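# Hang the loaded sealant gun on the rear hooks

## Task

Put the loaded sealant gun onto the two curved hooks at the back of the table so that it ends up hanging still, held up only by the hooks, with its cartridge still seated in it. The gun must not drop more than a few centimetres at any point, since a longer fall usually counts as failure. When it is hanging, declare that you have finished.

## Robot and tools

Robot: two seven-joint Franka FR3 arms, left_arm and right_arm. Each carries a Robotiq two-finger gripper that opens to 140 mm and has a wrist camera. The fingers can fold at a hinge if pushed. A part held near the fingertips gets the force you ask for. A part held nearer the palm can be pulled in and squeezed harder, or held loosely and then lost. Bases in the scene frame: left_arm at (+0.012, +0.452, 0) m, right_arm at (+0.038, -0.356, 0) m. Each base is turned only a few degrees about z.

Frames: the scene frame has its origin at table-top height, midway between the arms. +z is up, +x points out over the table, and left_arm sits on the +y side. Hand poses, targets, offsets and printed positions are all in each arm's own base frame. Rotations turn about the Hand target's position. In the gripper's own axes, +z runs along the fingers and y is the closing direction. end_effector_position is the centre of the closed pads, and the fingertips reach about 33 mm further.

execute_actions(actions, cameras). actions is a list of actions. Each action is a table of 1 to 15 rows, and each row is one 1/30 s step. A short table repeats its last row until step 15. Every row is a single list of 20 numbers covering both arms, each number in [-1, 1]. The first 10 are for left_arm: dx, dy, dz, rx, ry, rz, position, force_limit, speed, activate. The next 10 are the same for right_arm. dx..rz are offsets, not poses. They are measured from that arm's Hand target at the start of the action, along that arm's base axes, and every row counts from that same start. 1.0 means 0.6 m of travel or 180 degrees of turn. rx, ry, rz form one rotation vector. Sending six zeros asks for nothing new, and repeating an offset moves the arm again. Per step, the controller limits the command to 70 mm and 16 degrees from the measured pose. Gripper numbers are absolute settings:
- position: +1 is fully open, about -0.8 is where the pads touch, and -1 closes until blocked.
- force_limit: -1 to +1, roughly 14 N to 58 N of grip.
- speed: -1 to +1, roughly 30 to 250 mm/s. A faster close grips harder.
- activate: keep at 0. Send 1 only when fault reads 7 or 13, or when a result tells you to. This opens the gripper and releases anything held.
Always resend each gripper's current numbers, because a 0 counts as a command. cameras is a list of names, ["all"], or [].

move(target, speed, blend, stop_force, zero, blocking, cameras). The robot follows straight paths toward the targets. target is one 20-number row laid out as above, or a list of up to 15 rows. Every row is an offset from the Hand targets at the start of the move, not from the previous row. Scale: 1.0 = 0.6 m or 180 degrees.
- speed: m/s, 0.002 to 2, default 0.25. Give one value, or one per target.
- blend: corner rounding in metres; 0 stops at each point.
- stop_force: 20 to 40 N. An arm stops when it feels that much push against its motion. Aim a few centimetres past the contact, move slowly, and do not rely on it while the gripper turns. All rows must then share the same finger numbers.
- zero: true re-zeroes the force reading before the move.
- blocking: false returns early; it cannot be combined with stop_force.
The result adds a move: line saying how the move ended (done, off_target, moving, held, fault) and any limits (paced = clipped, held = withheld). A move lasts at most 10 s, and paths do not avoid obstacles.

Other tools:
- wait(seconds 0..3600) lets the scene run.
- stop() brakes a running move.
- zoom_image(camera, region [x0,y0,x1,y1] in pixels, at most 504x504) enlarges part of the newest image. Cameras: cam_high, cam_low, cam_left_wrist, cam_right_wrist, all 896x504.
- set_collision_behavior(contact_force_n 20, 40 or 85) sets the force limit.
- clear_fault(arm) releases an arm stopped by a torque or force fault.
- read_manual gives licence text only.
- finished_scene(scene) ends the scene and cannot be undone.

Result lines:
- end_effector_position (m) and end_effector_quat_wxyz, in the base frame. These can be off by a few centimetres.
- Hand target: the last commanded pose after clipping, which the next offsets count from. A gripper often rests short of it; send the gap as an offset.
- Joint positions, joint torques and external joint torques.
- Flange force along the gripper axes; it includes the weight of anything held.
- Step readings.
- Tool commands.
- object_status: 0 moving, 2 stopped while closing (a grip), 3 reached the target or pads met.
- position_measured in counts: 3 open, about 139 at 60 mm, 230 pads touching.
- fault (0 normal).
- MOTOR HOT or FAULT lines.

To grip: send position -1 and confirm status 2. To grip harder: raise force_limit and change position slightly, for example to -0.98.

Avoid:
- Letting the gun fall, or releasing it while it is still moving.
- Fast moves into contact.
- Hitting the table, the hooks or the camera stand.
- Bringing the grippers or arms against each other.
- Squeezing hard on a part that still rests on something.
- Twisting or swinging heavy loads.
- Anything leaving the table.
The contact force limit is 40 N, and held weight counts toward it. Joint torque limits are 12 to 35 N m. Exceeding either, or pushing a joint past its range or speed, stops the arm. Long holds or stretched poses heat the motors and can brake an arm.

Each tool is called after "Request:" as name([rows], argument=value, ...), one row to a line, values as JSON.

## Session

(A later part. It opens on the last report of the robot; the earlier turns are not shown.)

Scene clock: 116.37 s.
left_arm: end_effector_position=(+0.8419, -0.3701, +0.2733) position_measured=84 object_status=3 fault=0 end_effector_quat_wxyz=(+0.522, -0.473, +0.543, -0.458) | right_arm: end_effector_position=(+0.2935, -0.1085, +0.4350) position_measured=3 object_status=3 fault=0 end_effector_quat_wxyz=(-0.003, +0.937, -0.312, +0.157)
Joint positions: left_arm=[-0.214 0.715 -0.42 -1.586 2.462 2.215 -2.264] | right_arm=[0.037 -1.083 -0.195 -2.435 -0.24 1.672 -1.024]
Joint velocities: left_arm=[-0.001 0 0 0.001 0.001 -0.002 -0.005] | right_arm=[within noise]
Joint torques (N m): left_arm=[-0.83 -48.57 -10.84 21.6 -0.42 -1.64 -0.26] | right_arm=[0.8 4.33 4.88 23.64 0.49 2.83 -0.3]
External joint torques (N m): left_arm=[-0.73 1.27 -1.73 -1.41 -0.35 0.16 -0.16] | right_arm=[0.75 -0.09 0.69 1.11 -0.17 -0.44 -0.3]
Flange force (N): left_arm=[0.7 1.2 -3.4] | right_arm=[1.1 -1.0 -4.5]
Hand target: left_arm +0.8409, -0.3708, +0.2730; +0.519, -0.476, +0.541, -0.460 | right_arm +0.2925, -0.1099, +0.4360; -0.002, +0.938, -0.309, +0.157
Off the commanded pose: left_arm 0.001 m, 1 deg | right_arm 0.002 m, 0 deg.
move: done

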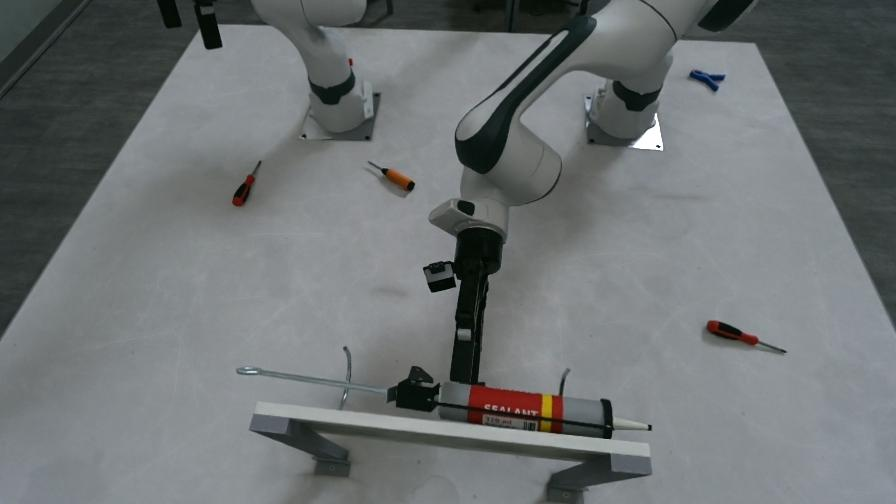

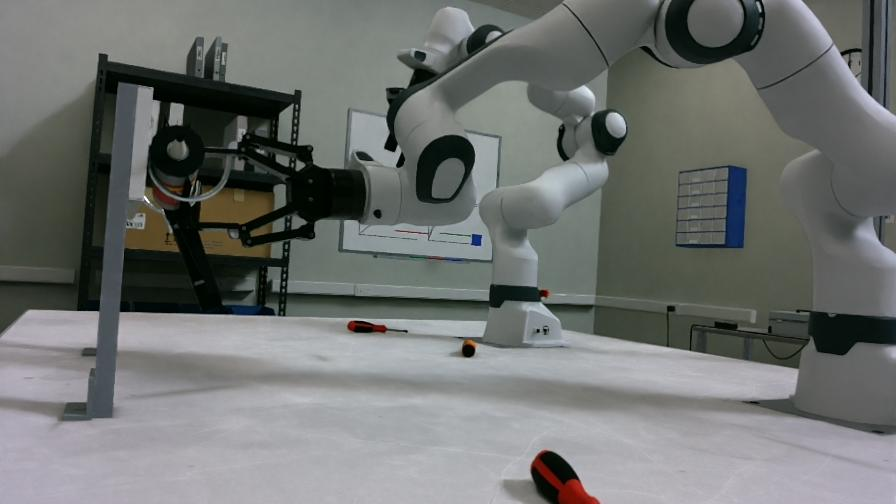

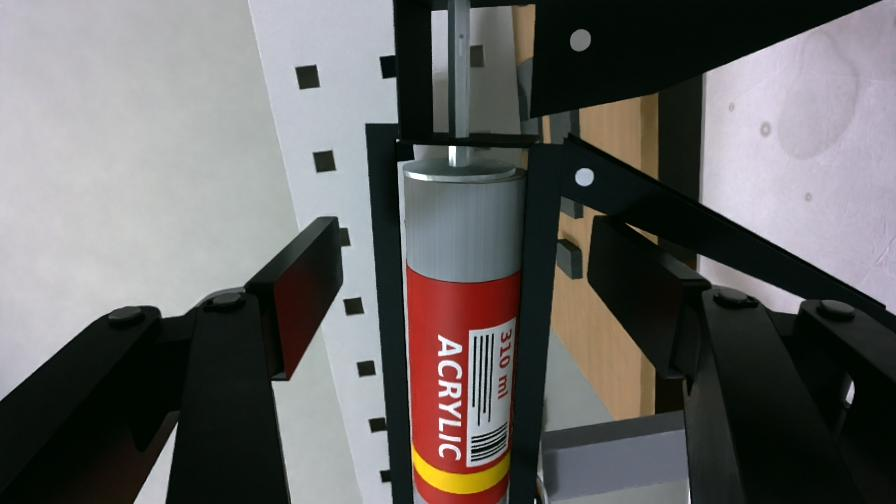

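Request:
move(target=[-0.25,-0.01,0.02,0,0,0,0.36,-0.5,-1,0,0,0,0,0,0,0,1,1,1,0], speed=0.12, cameras=["cam_high","cam_low","cam_left_wrist"])

Request:
zoom_image(camera="cam_low", region=[90, 60, 340, 280])

Scene clock: 120.03 s.
left_arm: end_effector_position=(+0.6908, -0.3784, +0.2842) position_measured=84 object_status=3 fault=0 end_effector_quat_wxyz=(+0.520, -0.473, +0.544, -0.458) | right_arm: end_effector_position=(+0.2935, -0.1085, +0.4350) position_measured=3 object_status=3 fault=0 end_effector_quat_wxyz=(-0.003, +0.937, -0.312, +0.157)
Joint positions: left_arm=[-0.244 0.381 -0.512 -2.091 2.331 2.017 -2.375] | right_arm=[0.037 -1.083 -0.195 -2.435 -0.24 1.672 -1.024]
Joint velocities: left_arm=[0 -0.001 0.001 0 0 -0.001 -0.004] | right_arm=[within noise]
Joint torques (N m): left_arm=[0.04 -37.22 -6.89 20.89 -0.1 -2.07 -0.2] | right_arm=[0.78 4.31 4.85 23.6 0.5 2.82 -0.34]
External joint torques (N m): left_arm=[-0.07 0.68 -1.02 -0.89 -0.5 -0.07 -0.1] | right_arm=[0.78 -0.01 0.75 1.01 -0.15 -0.46 -0.34]
Flange force (N): left_arm=[0.4 0.8 -2.6] | right_arm=[1.1 -1.1 -4.3]
Hand target: left_arm +0.6909, -0.3768, +0.2850; +0.519, -0.476, +0.541, -0.460 | right_arm +0.2925, -0.1099, +0.4360; -0.002, +0.938, -0.309, +0.157
Off the commanded pose: left_arm 0.002 m, 1 deg | right_arm 0.002 m, 0 deg.
move: done

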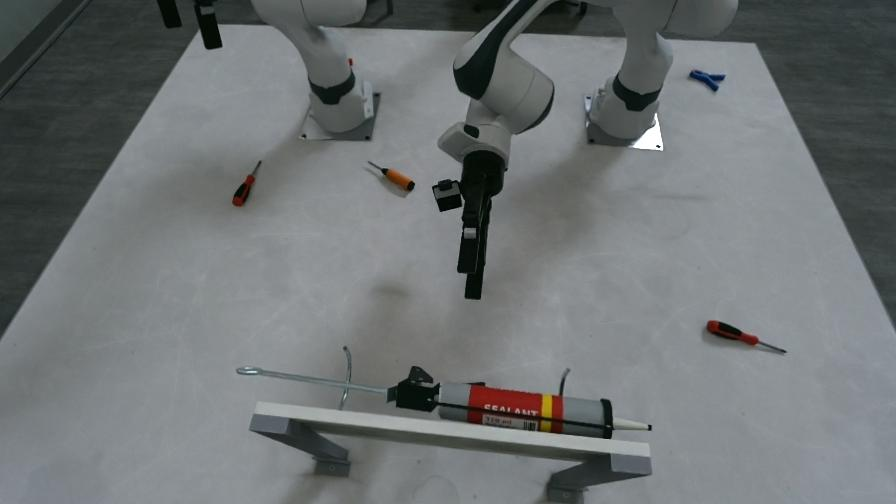

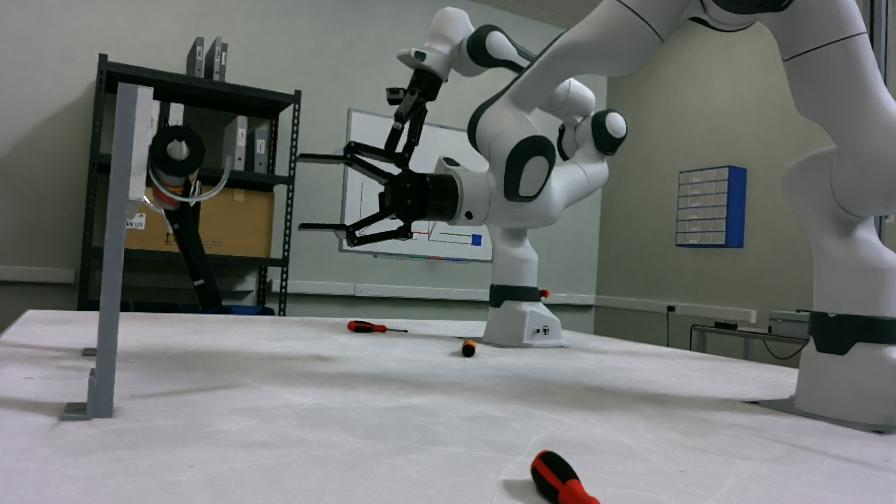

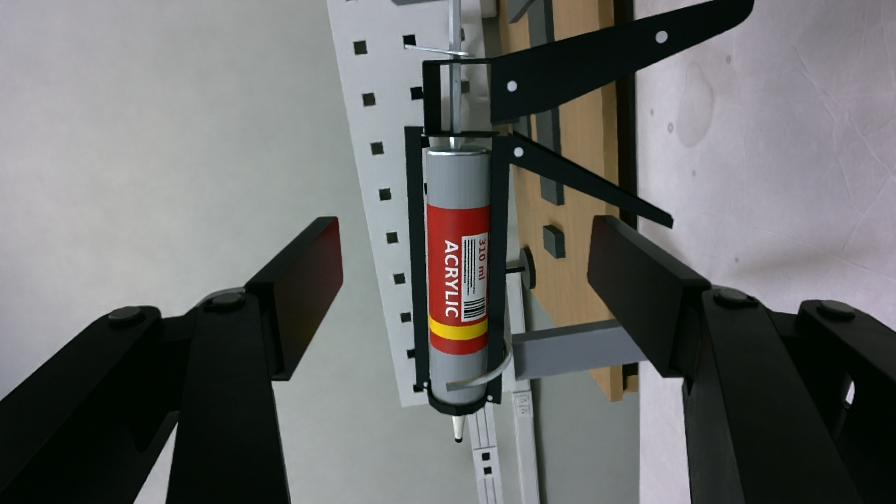

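Scaled by 2.016 from the camera's image (finer frame: 1280x720).

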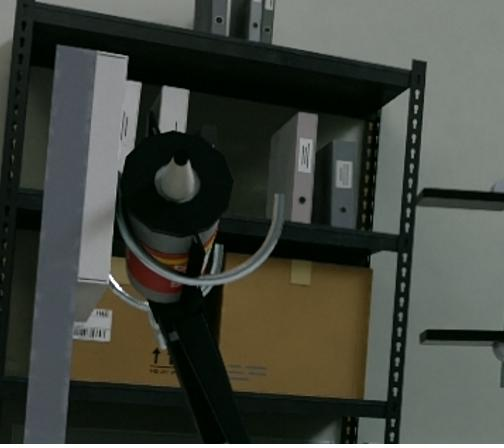

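Request:
zoom_image(camera="cam_high", region=[530, 350, 670, 470])

Request:
zoom_image(camera="cam_low", region=[120, 100, 260, 230])

Request:
zoom_image(camera="cam_left_wrist", region=[320, 330, 640, 504])

Scaled by 3.600 from the camera's image (finer frame: 1280x720).

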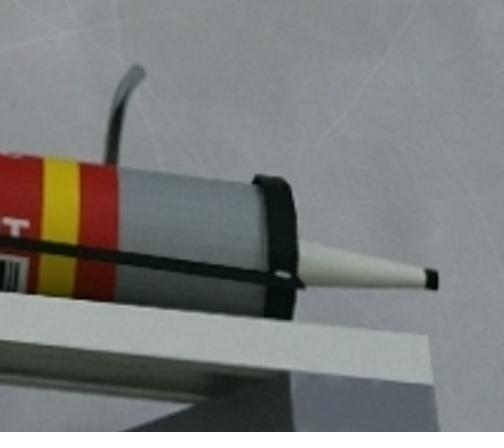

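Scaled by 3.600 from the camera's image (finer frame: 1280x720).

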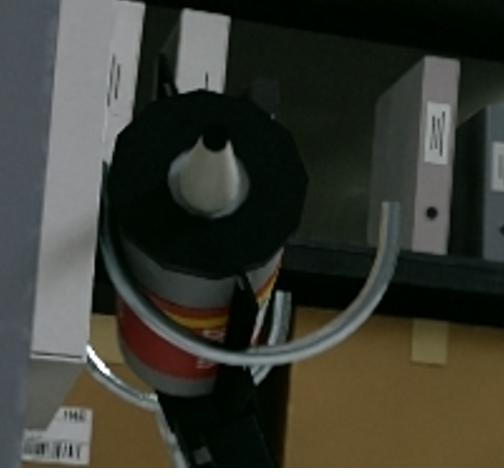

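Scaled by 1.575 from the camera's image (finer frame: 1280x720).

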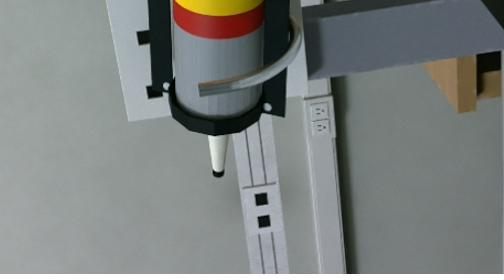

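Request:
finished_scene(scene=2)

The scene is finished: the task was done.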